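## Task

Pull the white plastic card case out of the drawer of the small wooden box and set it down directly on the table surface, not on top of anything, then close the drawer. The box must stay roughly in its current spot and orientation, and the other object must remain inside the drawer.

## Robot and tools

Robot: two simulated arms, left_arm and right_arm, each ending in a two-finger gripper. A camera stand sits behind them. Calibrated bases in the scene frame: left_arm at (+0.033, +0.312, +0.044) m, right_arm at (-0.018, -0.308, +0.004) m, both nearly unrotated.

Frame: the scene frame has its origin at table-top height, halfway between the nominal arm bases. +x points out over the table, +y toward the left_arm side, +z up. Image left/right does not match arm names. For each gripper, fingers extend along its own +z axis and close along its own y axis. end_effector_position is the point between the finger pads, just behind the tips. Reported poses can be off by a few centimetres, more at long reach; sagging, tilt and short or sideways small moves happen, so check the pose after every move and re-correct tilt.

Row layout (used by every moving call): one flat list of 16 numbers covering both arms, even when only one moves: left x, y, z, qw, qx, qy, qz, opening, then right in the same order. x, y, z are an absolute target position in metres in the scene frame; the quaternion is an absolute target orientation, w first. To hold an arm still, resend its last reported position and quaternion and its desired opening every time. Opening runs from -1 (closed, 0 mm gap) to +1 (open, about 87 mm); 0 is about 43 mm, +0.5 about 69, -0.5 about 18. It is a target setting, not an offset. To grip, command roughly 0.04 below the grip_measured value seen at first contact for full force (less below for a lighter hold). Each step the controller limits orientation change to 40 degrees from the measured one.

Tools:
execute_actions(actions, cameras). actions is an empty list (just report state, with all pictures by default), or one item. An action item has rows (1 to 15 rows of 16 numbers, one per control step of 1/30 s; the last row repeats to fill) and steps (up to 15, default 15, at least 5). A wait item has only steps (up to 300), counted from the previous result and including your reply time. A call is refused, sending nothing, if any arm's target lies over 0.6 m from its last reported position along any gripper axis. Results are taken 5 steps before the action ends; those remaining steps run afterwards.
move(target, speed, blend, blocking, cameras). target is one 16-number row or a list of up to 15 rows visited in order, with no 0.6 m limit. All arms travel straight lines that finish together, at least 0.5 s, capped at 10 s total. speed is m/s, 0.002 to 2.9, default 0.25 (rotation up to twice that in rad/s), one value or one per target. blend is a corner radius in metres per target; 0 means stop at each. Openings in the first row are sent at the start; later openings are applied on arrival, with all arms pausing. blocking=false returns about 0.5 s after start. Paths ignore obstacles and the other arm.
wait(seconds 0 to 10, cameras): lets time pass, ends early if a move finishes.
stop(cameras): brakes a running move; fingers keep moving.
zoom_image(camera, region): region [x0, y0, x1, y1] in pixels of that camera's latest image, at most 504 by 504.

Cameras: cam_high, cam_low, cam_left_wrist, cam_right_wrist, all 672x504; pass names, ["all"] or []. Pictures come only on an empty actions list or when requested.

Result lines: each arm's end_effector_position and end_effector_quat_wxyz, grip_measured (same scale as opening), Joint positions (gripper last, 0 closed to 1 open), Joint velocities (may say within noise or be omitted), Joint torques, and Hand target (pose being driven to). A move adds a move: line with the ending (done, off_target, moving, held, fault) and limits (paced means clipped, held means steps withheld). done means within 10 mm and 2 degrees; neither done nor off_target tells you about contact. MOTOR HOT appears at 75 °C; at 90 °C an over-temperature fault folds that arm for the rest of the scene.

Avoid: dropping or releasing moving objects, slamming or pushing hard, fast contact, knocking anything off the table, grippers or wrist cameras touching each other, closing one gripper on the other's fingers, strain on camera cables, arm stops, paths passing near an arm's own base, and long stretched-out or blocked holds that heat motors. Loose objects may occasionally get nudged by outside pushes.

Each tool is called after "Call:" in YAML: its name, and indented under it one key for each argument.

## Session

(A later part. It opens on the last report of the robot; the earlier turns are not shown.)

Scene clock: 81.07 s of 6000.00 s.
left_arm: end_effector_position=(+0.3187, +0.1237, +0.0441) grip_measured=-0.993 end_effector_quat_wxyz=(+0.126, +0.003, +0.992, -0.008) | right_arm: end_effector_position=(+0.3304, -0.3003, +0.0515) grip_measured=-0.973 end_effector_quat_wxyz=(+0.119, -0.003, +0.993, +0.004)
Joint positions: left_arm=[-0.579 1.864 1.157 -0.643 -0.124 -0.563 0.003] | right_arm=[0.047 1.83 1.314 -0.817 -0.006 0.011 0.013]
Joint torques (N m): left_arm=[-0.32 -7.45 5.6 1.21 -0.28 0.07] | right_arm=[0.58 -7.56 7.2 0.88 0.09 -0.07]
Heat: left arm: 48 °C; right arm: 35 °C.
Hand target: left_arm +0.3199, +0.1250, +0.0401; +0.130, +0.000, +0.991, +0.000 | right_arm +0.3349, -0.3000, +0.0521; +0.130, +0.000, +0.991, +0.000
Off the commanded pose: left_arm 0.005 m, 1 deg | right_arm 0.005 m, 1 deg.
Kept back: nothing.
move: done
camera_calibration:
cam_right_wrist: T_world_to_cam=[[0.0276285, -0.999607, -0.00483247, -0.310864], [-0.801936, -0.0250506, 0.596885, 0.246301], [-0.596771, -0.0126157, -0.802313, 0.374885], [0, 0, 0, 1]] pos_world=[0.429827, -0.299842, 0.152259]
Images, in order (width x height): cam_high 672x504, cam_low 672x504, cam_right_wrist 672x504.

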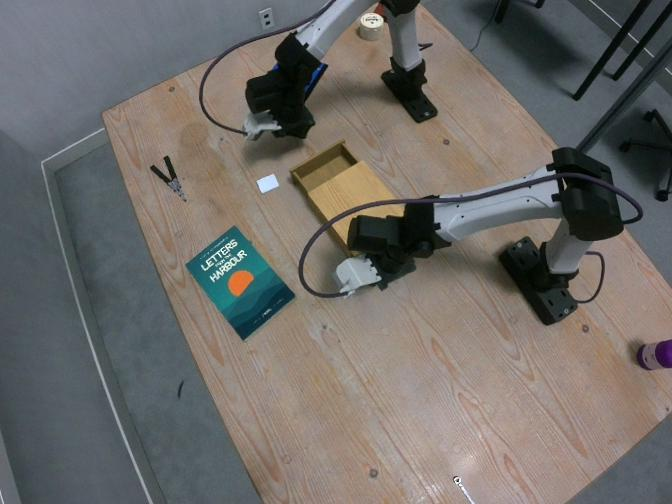

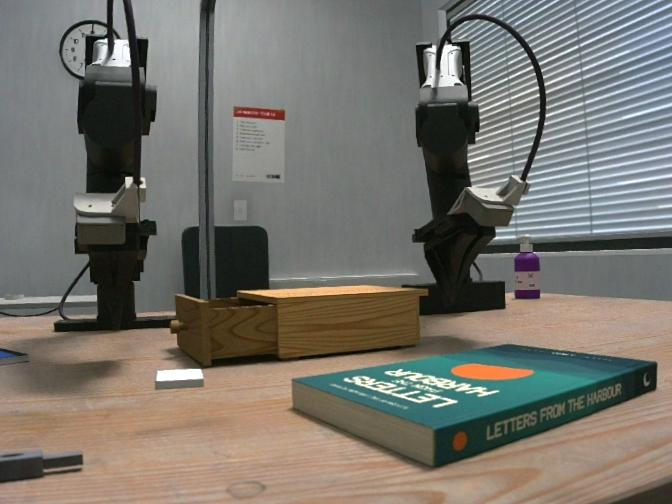

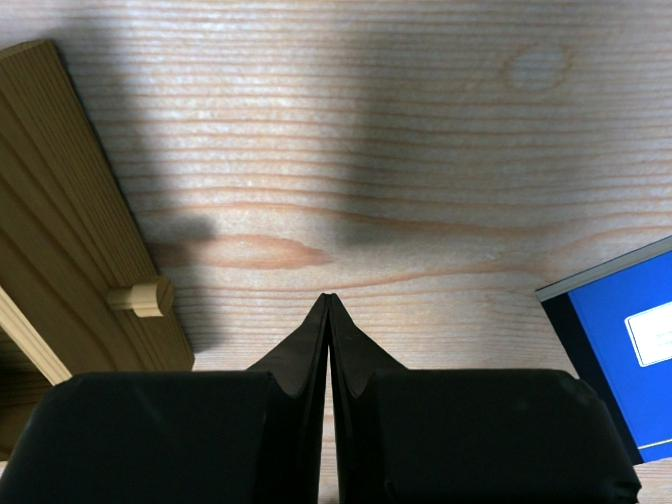

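Call:
move:
  target:
    - [0.32,0.095,0.04,0.1305,0,0.9914,0,-1,0.338,-0.24,0.052,0.1305,0,0.9914,0,-1]
    - [0.32,0.095,0.04,0.1305,0,0.9914,0,-1,0.338,-0.19,0.052,0.1305,0,0.9914,0,-1]
  speed: 0.06
  cameras: ["cam_high","cam_low","cam_right_wrist"]

Scene clock: 83.77 s of 6000.00 s.
left_arm: end_effector_position=(+0.3147, +0.1000, +0.0396) grip_measured=-0.993 end_effector_quat_wxyz=(+0.125, +0.002, +0.992, +0.001) | right_arm: end_effector_position=(+0.3304, -0.2064, +0.0503) grip_measured=-0.973 end_effector_quat_wxyz=(+0.124, -0.002, +0.992, -0.020)
Joint positions: left_arm=[-0.648 1.919 1.213 -0.665 -0.152 -0.633 0.003] | right_arm=[0.334 1.888 1.386 -0.842 0.111 0.288 0.013]
Joint torques (N m): left_arm=[-0.39 -7.3 8.13 1.04 -0.18 0.07] | right_arm=[1.98 -6.11 11.08 0.74 -0.25 0.12]
Heat: left arm: 48 °C; right arm: 35 °C.
Hand target: left_arm +0.3199, +0.0951, +0.0401; +0.131, +0.000, +0.991, +0.000 | right_arm +0.3374, -0.1903, +0.0523; +0.130, +0.000, +0.991, +0.000
Off the commanded pose: left_arm 0.007 m, 1 deg | right_arm 0.018 m, 2 deg.
Kept back: nothing.
move: off_target (right_arm)
camera_calibration:
cam_right_wrist: T_world_to_cam=[[0.0185684, -0.998892, 0.0432543, -0.216236], [-0.808066, 0.0104838, 0.588998, 0.259224], [-0.588799, -0.0458891, -0.806976, 0.365794], [0, 0, 0, 1]] pos_world=[0.428864, -0.201928, 0.151858]
Images, in order (width x height): cam_high 672x504, cam_low 672x504, cam_right_wrist 672x504.

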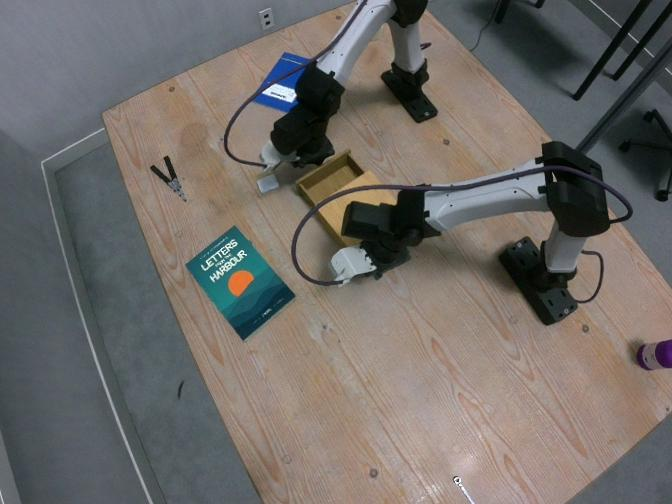

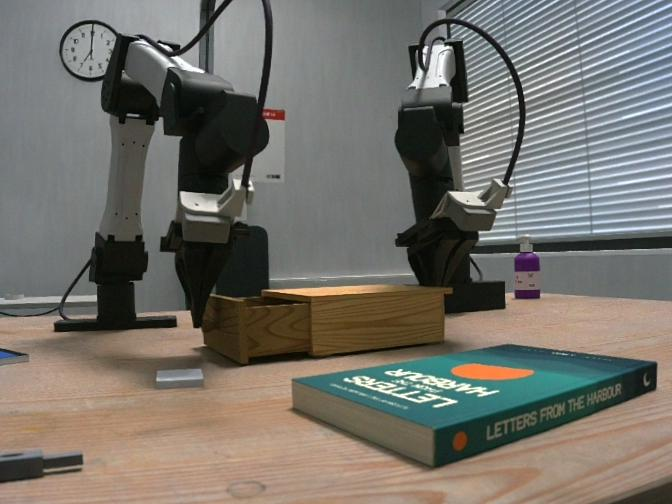

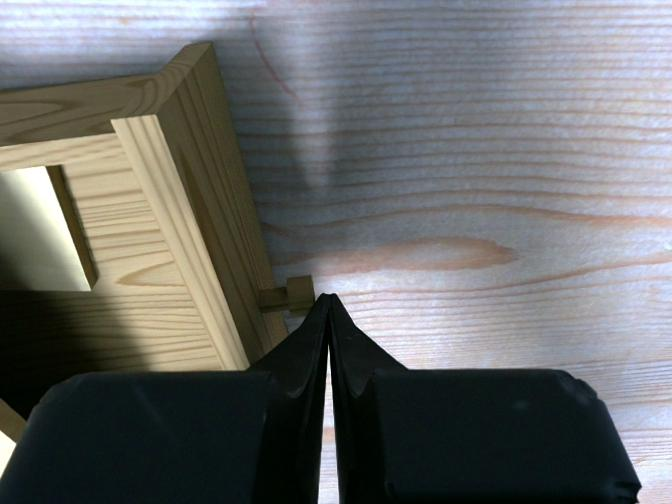

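Call:
move:
  target:
    - [0.32,0.09,0.04,0.1305,0,0.9914,0,-1,0.338,-0.15,0.052,0.1305,0,0.9914,0,-1]
    - [0.32,0.09,0.04,0.1305,0,0.9914,0,-1,0.338,-0.125,0.052,0.1305,0,0.9914,0,-1]
  speed: 0.05
  cameras: ["cam_high","cam_low","cam_right_wrist"]

Scene clock: 85.90 s of 6000.00 s.
left_arm: end_effector_position=(+0.3135, +0.1105, +0.0399) grip_measured=-0.993 end_effector_quat_wxyz=(+0.123, +0.000, +0.992, +0.029) | right_arm: end_effector_position=(+0.3237, -0.1639, +0.0524) grip_measured=-0.974 end_effector_quat_wxyz=(+0.111, -0.005, +0.992, -0.060)
Joint positions: left_arm=[-0.648 1.925 1.224 -0.706 -0.196 -0.637 0.003] | right_arm=[0.478 1.978 1.518 -0.96 0.204 0.423 0.013]
Joint torques (N m): left_arm=[-1.42 -7.13 8.38 1.33 0.19 -0.01] | right_arm=[3.11 -6.57 11.62 1.1 -0.72 0.29]
Heat: left arm: 47 °C; right arm: 35 °C.
Hand target: left_arm +0.3194, +0.0906, +0.0408; +0.130, +0.000, +0.991, +0.000 | right_arm +0.3356, -0.1266, +0.0546; +0.129, -0.002, +0.992, -0.001
Off the commanded pose: left_arm 0.021 m, 3 deg | right_arm 0.041 m, 7 deg.
Kept back: nothing.
move: off_target (left_arm, right_arm)
camera_calibration:
cam_right_wrist: T_world_to_cam=[[0.0164991, -0.992182, 0.123704, -0.17629], [-0.792039, 0.0625416, 0.607259, 0.254403], [-0.610248, -0.107998, -0.784815, 0.361159], [0, 0, 0, 1]] pos_world=[0.424802, -0.151818, 0.150762]
Images, in order (width x height): cam_high 672x504, cam_low 672x504, cam_right_wrist 672x504.

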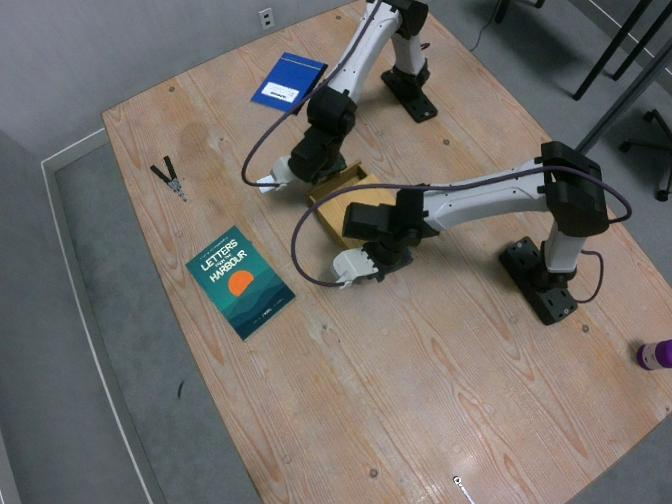

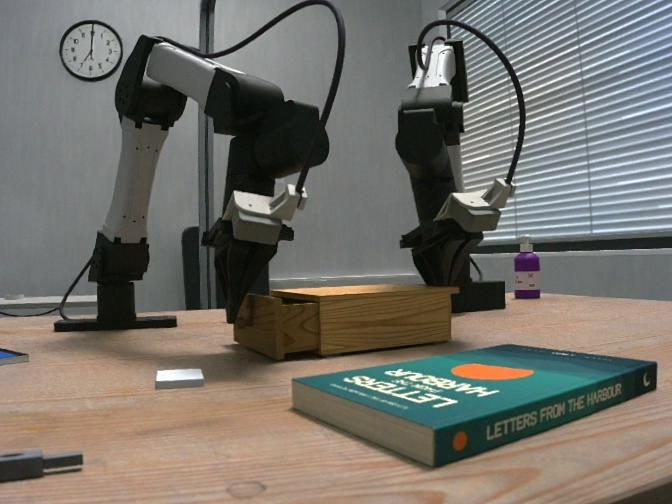

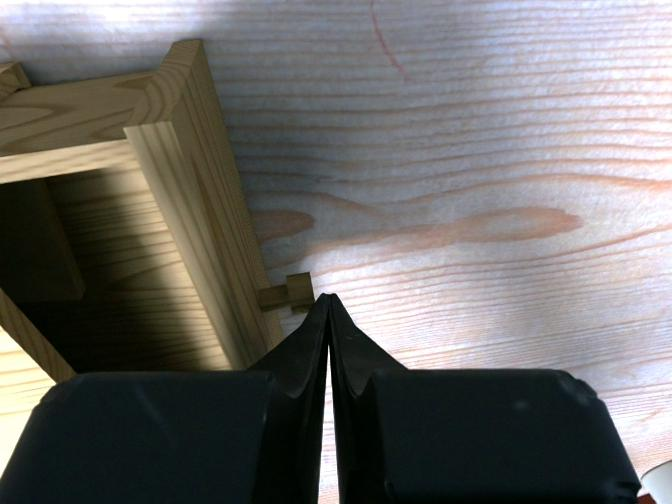

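Call:
move:
  target:
    - [0.323,0.07,0.04,0.1305,0,0.9914,0,-1,0.34,-0.105,0.05,0.1305,0,0.9914,0,-1]
    - [0.323,0.065,0.04,0.1305,0,0.9914,0,-1,0.34,-0.08,0.05,0.1305,0,0.9914,0,-1]
  speed: 0.05
  cameras: ["cam_high","cam_low","cam_right_wrist"]

Scene clock: 87.60 s of 6000.00 s.
left_arm: end_effector_position=(+0.3122, +0.1114, +0.0427) grip_measured=-0.993 end_effector_quat_wxyz=(+0.114, +0.001, +0.991, +0.068) | right_arm: end_effector_position=(+0.3199, -0.1446, +0.0551) grip_measured=-0.974 end_effector_quat_wxyz=(+0.100, -0.010, +0.991, -0.084)
Joint positions: left_arm=[-0.673 1.971 1.299 -0.803 -0.249 -0.663 0.003] | right_arm=[0.542 2.041 1.617 -1.05 0.244 0.479 0.013]
Joint torques (N m): left_arm=[-0.05 -8.84 6.01 0.87 -0.14 0.13] | right_arm=[0.12 -8.68 7.61 0.47 0.03 -0.1]
Heat: left arm: 47 °C; right arm: 35 °C.
Hand target: left_arm +0.3125, +0.1098, +0.0426; +0.115, +0.001, +0.991, +0.065 | right_arm +0.3213, -0.1412, +0.0547; +0.102, -0.009, +0.992, -0.076
Off the commanded pose: left_arm 0.048 m, 8 deg | right_arm 0.068 m, 10 deg.
Kept back: nothing.
move: held (left_arm, right_arm; a check stopped the path); path passed 1 of 2 targets; limits=held
pose unreachable (left arm): on one or more control steps of this call this arm could not follow its commanded pose, so it was not sent that pose on those steps. It may still have moved: this result reports where it is.
cause: moving toward the commanded pose would bring a part of the arm too close to another arm (this arm's wrist (the part past joint 4) and the right arm's wrist (the part past joint 4), at the place that arm was heading or pushing toward when its own hold began).
pose unreachable (right arm): on one or more control steps of this call this arm could not follow its commanded pose, so it was not sent that pose on those steps. It may still have moved: this result reports where it is.
cause: moving toward the commanded pose would bring a part of the arm too close to another arm (this arm's wrist (the part past joint 4) and the left arm's wrist (the part past joint 4), along the way the arms are being sent, or toward where that arm still pushes).
camera_calibration:
cam_right_wrist: T_world_to_cam=[[0.0244013, -0.984907, 0.171358, -0.16145], [-0.779393, 0.088602, 0.620239, 0.24765], [-0.62606, -0.14869, -0.765467, 0.361127], [0, 0, 0, 1]] pos_world=[0.423044, -0.127259, 0.150494]
Images, in order (width x height): cam_high 672x504, cam_low 672x504, cam_right_wrist 672x504.

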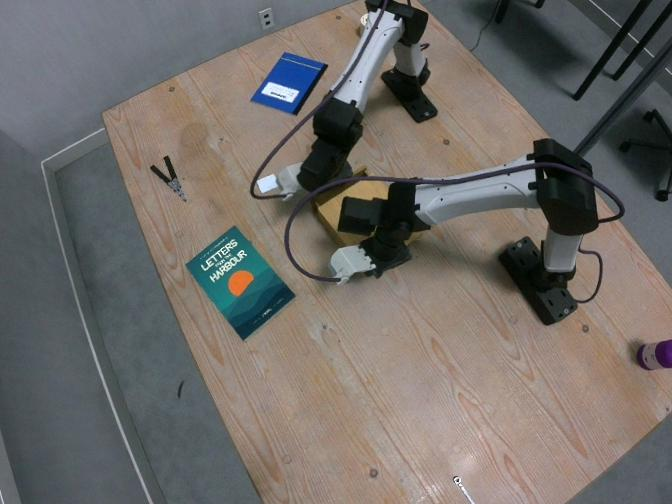

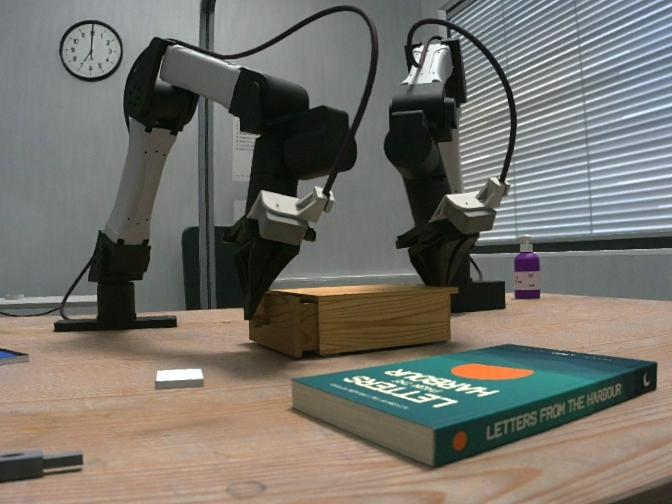

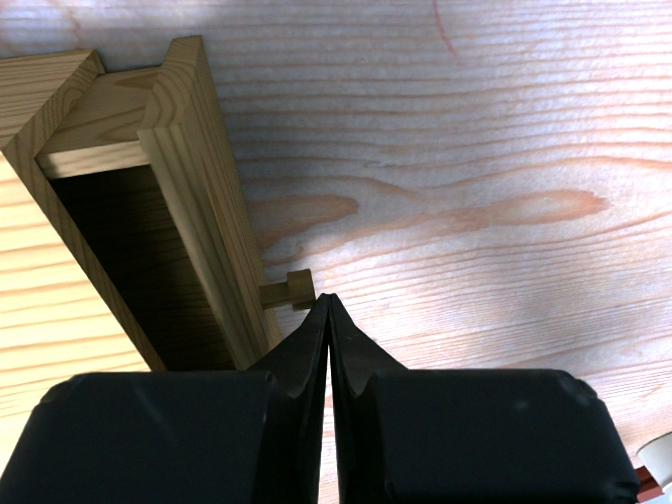

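Call:
move:
  target:
    - [0.323,0.125,0.04,0.1294,-0.017,0.983,-0.1294,-1,0.33,-0.145,0.053,0.1305,0,0.9914,0,-1]
    - [0.323,0.095,0.04,0.1294,-0.017,0.983,-0.1294,-1,0.335,-0.12,0.05,0.1294,0.017,0.983,0.1294,-1]
    - [0.323,0.085,0.04,0.1294,-0.017,0.983,-0.1294,-1,0.338,-0.09,0.05,0.1294,0.017,0.983,0.1294,-1]
  speed: 0.05
  cameras: ["cam_high","cam_low","cam_right_wrist"]

Scene clock: 96.00 s of 6000.00 s.
left_arm: end_effector_position=(+0.3150, +0.1102, +0.0361) grip_measured=-0.993 end_effector_quat_wxyz=(+0.121, -0.021, +0.988, -0.095) | right_arm: end_effector_position=(+0.3229, -0.1314, +0.0318) grip_measured=-0.974 end_effector_quat_wxyz=(+0.103, +0.021, +0.992, +0.064)
Joint positions: left_arm=[-0.535 1.827 1.049 -0.486 0.032 -0.587 0.003] | right_arm=[0.445 1.961 1.403 -0.771 -0.03 0.461 0.013]
Joint torques (N m): left_arm=[-2.28 -6.24 8.69 1.73 0.38 -0.11] | right_arm=[3.64 -8.57 12.53 1.13 -0.84 0.23]
Heat: left arm: 48 °C; right arm: 36 °C.
Hand target: left_arm +0.3218, +0.0860, +0.0412; +0.129, -0.016, +0.983, -0.129 | right_arm +0.3350, -0.0923, +0.0525; +0.127, +0.014, +0.983, +0.129
Off the commanded pose: left_arm 0.027 m, 4 deg | right_arm 0.048 m, 8 deg.
Kept back: nothing.
move: off_target (left_arm, right_arm)
camera_calibration:
cam_right_wrist: T_world_to_cam=[[-0.00798078, -0.991545, -0.129515, -0.125381], [-0.783674, -0.0742477, 0.616719, 0.24338], [-0.621121, 0.106419, -0.776456, 0.379435], [0, 0, 0, 1]] pos_world=[0.425405, -0.14663, 0.128279]
Images, in order (width x height): cam_high 672x504, cam_low 672x504, cam_right_wrist 672x504.

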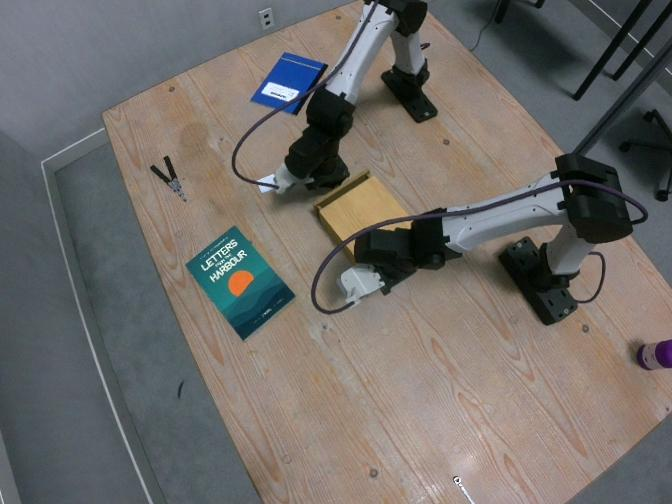

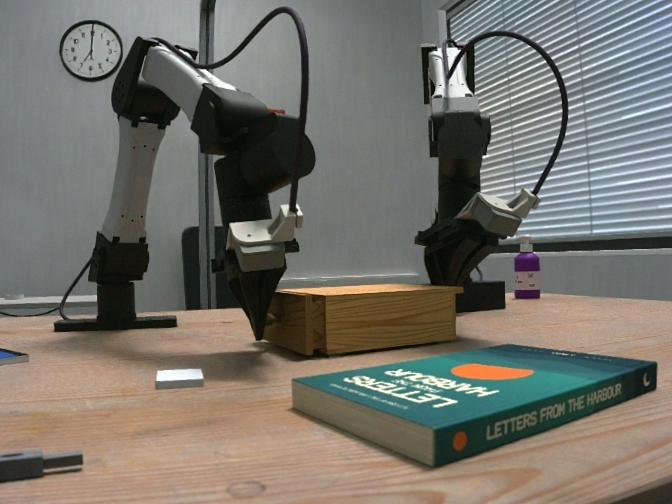

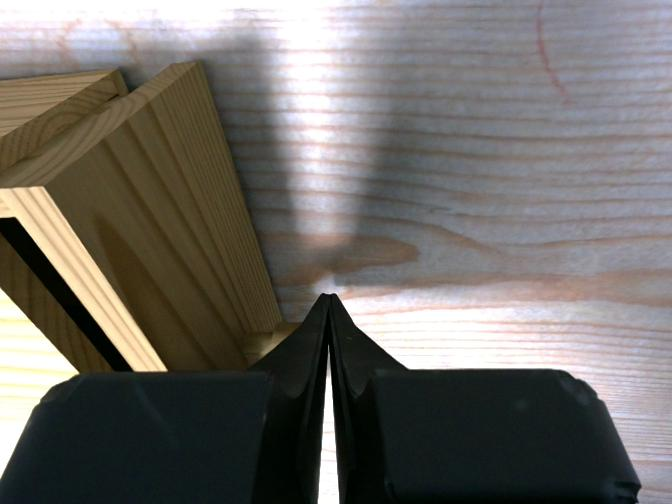

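Call:
move:
  target:
    - [0.323,0.085,0.04,0.1294,-0.017,0.983,-0.1294,-1,0.335,-0.17,0.045,0.1294,0.017,0.983,0.1294,-1]
    - [0.323,0.085,0.04,0.1294,-0.017,0.983,-0.1294,-1,0.33,-0.17,0.057,0.1294,0.017,0.983,0.1294,-1]
    - [0.323,0.085,0.04,0.1294,-0.017,0.983,-0.1294,-1,0.335,-0.12,0.057,0.1294,0.017,0.983,0.1294,-1]
    - [0.323,0.08,0.04,0.1294,-0.017,0.983,-0.1294,-1,0.338,-0.075,0.057,0.1294,0.017,0.983,0.1294,-1]
  speed: 0.06
  cameras: ["cam_high","cam_low","cam_right_wrist"]

Scene clock: 100.63 s of 6000.00 s.
left_arm: end_effector_position=(+0.3146, +0.1065, +0.0363) grip_measured=-0.993 end_effector_quat_wxyz=(+0.121, -0.021, +0.988, -0.090) | right_arm: end_effector_position=(+0.3239, -0.1322, +0.0493) grip_measured=-0.974 end_effector_quat_wxyz=(+0.111, +0.022, +0.993, +0.042)
Joint positions: left_arm=[-0.55 1.834 1.061 -0.494 0.019 -0.6 0.003] | right_arm=[0.464 1.947 1.46 -0.846 0.023 0.475 0.013]
Joint torques (N m): left_arm=[-2.07 -6.16 8.7 1.79 0.43 -0.1] | right_arm=[4.92 -6.76 12.46 1.5 -1.19 0.4]
Motor temperatures (°C): left_arm=[25 47 39 30 24 26 23] | right_arm=[25 37 32 30 27 27 27]
Heat: left arm: 47 °C; right arm: 37 °C.
Hand target: left_arm +0.3218, +0.0812, +0.0414; +0.129, -0.016, +0.983, -0.129 | right_arm +0.3331, -0.0791, +0.0616; +0.126, +0.013, +0.984, +0.127
Off the commanded pose: left_arm 0.028 m, 5 deg | right_arm 0.059 m, 10 deg.
Kept back: nothing.
move: off_target (left_arm, right_arm)
camera_calibration:
cam_right_wrist: T_world_to_cam=[[-0.0133952, -0.996331, -0.084527, -0.124981], [-0.793868, -0.0407999, 0.60672, 0.241576], [-0.607943, 0.0752304, -0.790409, 0.385969], [0, 0, 0, 1]] pos_world=[0.424752, -0.143703, 0.14794]
Images, in order (width x height): cam_high 672x504, cam_low 672x504, cam_right_wrist 672x504.

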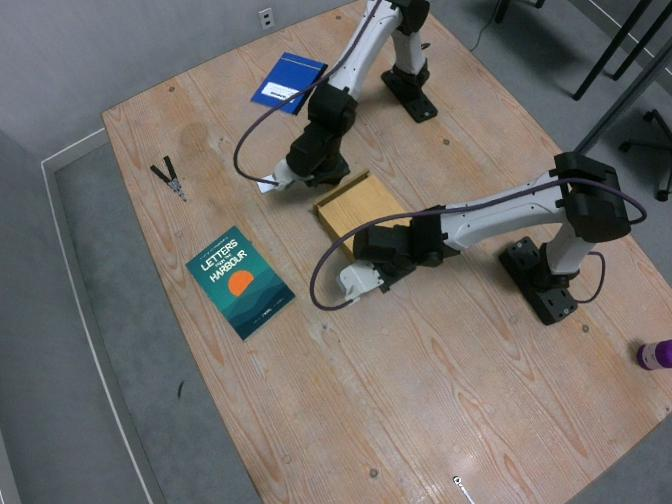

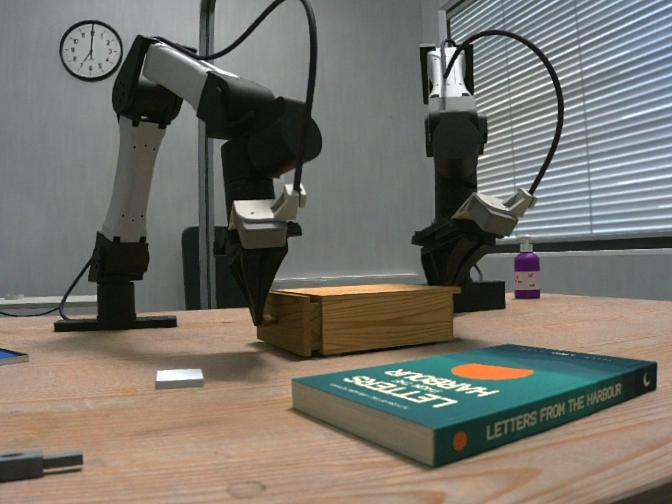

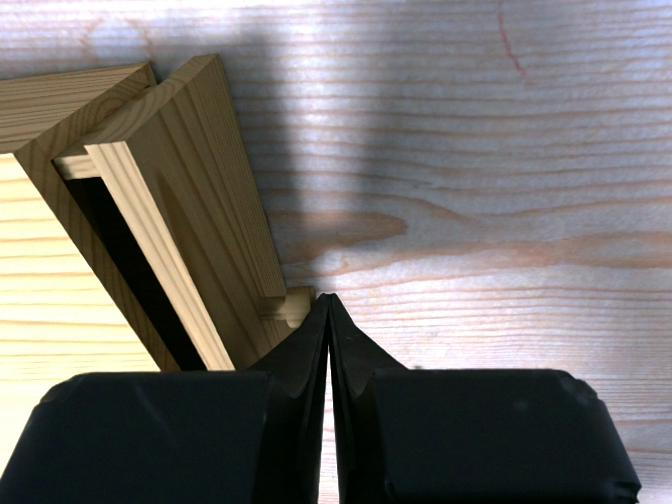

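Call:
move:
  target:
    - [0.326,0.065,0.04,0.1294,-0.017,0.983,-0.1294,-1,0.345,-0.05,0.056,0.1294,0.017,0.983,0.1294,-1]
    - [0.326,0.05,0.04,0.1294,-0.017,0.983,-0.1294,-1,0.347,-0.025,0.056,0.1294,0.017,0.983,0.1294,-1]
  speed: 0.06
  cameras: ["cam_high","cam_low","cam_right_wrist"]

Scene clock: 102.57 s of 6000.00 s.
left_arm: end_effector_position=(+0.3143, +0.1083, +0.0373) grip_measured=-0.993 end_effector_quat_wxyz=(+0.116, -0.017, +0.992, -0.038) | right_arm: end_effector_position=(+0.3214, -0.1154, +0.0509) grip_measured=-0.974 end_effector_quat_wxyz=(+0.088, +0.016, +0.996, -0.011)
Joint positions: left_arm=[-0.589 1.879 1.142 -0.6 -0.07 -0.619 0.003] | right_arm=[0.539 2.055 1.629 -1.004 0.107 0.534 0.013]
Joint torques (N m): left_arm=[-4.18 -6.24 9.31 2.35 1.04 -0.43] | right_arm=[6.67 -7.41 13.55 2.03 -1.76 0.62]
Heat: left arm: 47 °C; right arm: 37 °C.
Hand target: left_arm +0.3216, +0.0550, +0.0462; +0.125, -0.013, +0.984, -0.126 | right_arm +0.3360, -0.0345, +0.0680; +0.120, +0.007, +0.985, +0.123
Off the commanded pose: left_arm 0.060 m, 11 deg | right_arm 0.094 m, 17 deg.
Kept back: nothing.
move: off_target (left_arm, right_arm)
camera_calibration:
cam_right_wrist: T_world_to_cam=[[-0.0137087, -0.999669, 0.021772, -0.113811], [-0.762487, 0.0245373, 0.646538, 0.234681], [-0.646858, -0.00773769, -0.762571, 0.385952], [0, 0, 0, 1]] pos_world=[0.427038, -0.116545, 0.145064]
Images, in order (width x height): cam_high 672x504, cam_low 672x504, cam_right_wrist 672x504.

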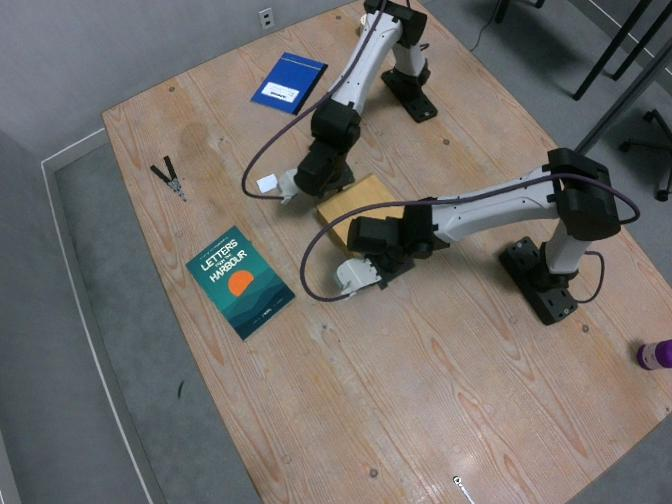

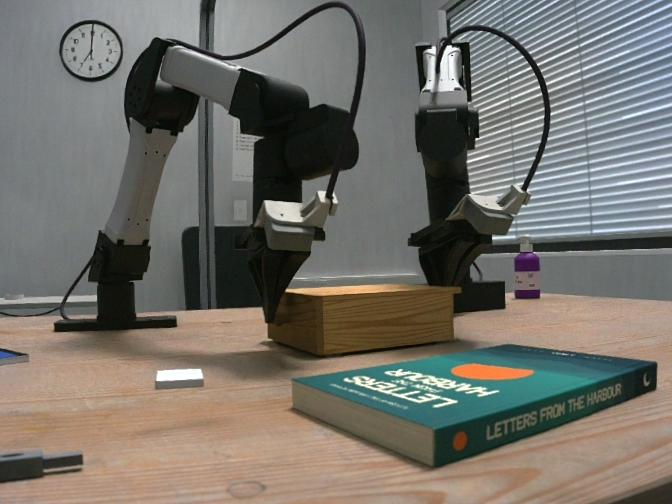

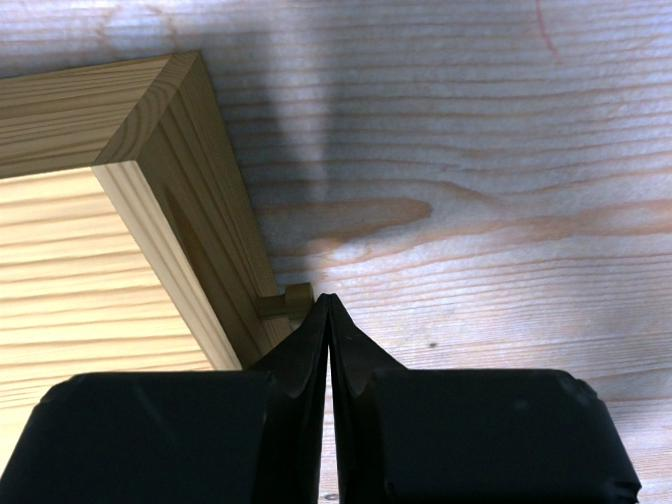

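Closed flush. Retract both gently.

Call:
move:
  target:
    - [0.318,0.105,0.038,0.116,-0.017,0.992,-0.04,-1,0.325,-0.125,0.051,0.09,0.016,0.996,-0.01,-1]
    - [0.32,0.16,0.045,0.1305,0,0.9914,0,-1,0.32,-0.2,0.055,0.1305,0,0.9914,0,-1]
    - [0.33,0.26,0.18,0.1305,0,0.9914,0,-1,0.32,-0.29,0.16,0.1305,0,0.9914,0,-1]
  speed: 0.15
  cameras: ["cam_high","cam_low"]

Scene clock: 106.87 s of 6000.00 s.
left_arm: end_effector_position=(+0.3279, +0.2621, +0.1704) grip_measured=-0.993 end_effector_quat_wxyz=(+0.120, -0.003, +0.993, +0.009) | right_arm: end_effector_position=(+0.3156, -0.2907, +0.1400) grip_measured=-0.974 end_effector_quat_wxyz=(+0.101, +0.003, +0.995, -0.007)
Joint positions: left_arm=[-0.176 1.604 1.37 -1.103 -0.062 -0.179 0.003] | right_arm=[0.086 1.776 1.604 -1.198 0.026 0.061 0.013]
Joint torques (N m): left_arm=[0.28 -7.42 8.51 1.01 0.09 0.23] | right_arm=[-0.1 -9.83 10.84 0.52 -0.1 -0.22]
Heat: left arm: 47 °C; right arm: 37 °C.
Hand target: left_arm +0.3299, +0.2600, +0.1799; +0.131, +0.000, +0.991, +0.000 | right_arm +0.3195, -0.2900, +0.1597; +0.131, +0.000, +0.991, +0.000
Off the commanded pose: left_arm 0.010 m, 2 deg | right_arm 0.020 m, 4 deg.
Kept back: nothing.
move: off_target (right_arm)
Images, in order (width x height): cam_high 672x504, cam_low 672x504.

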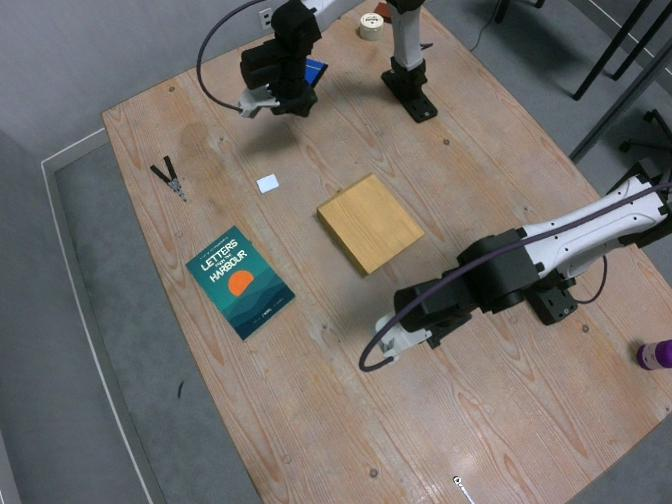

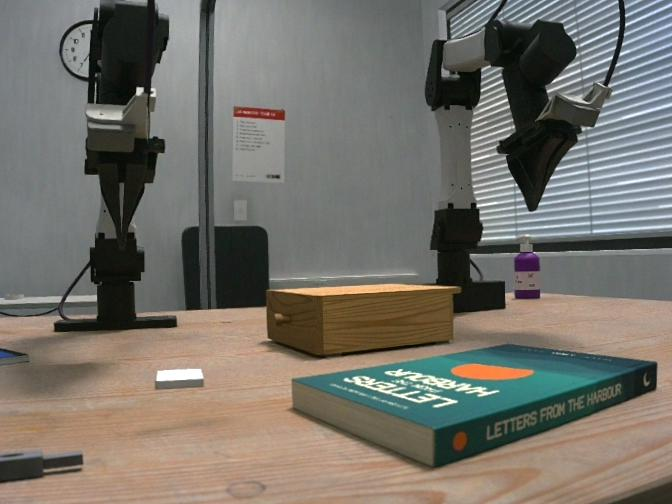

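Call:
finished_scene:
  scene: 2

The scene is finished: the task was done.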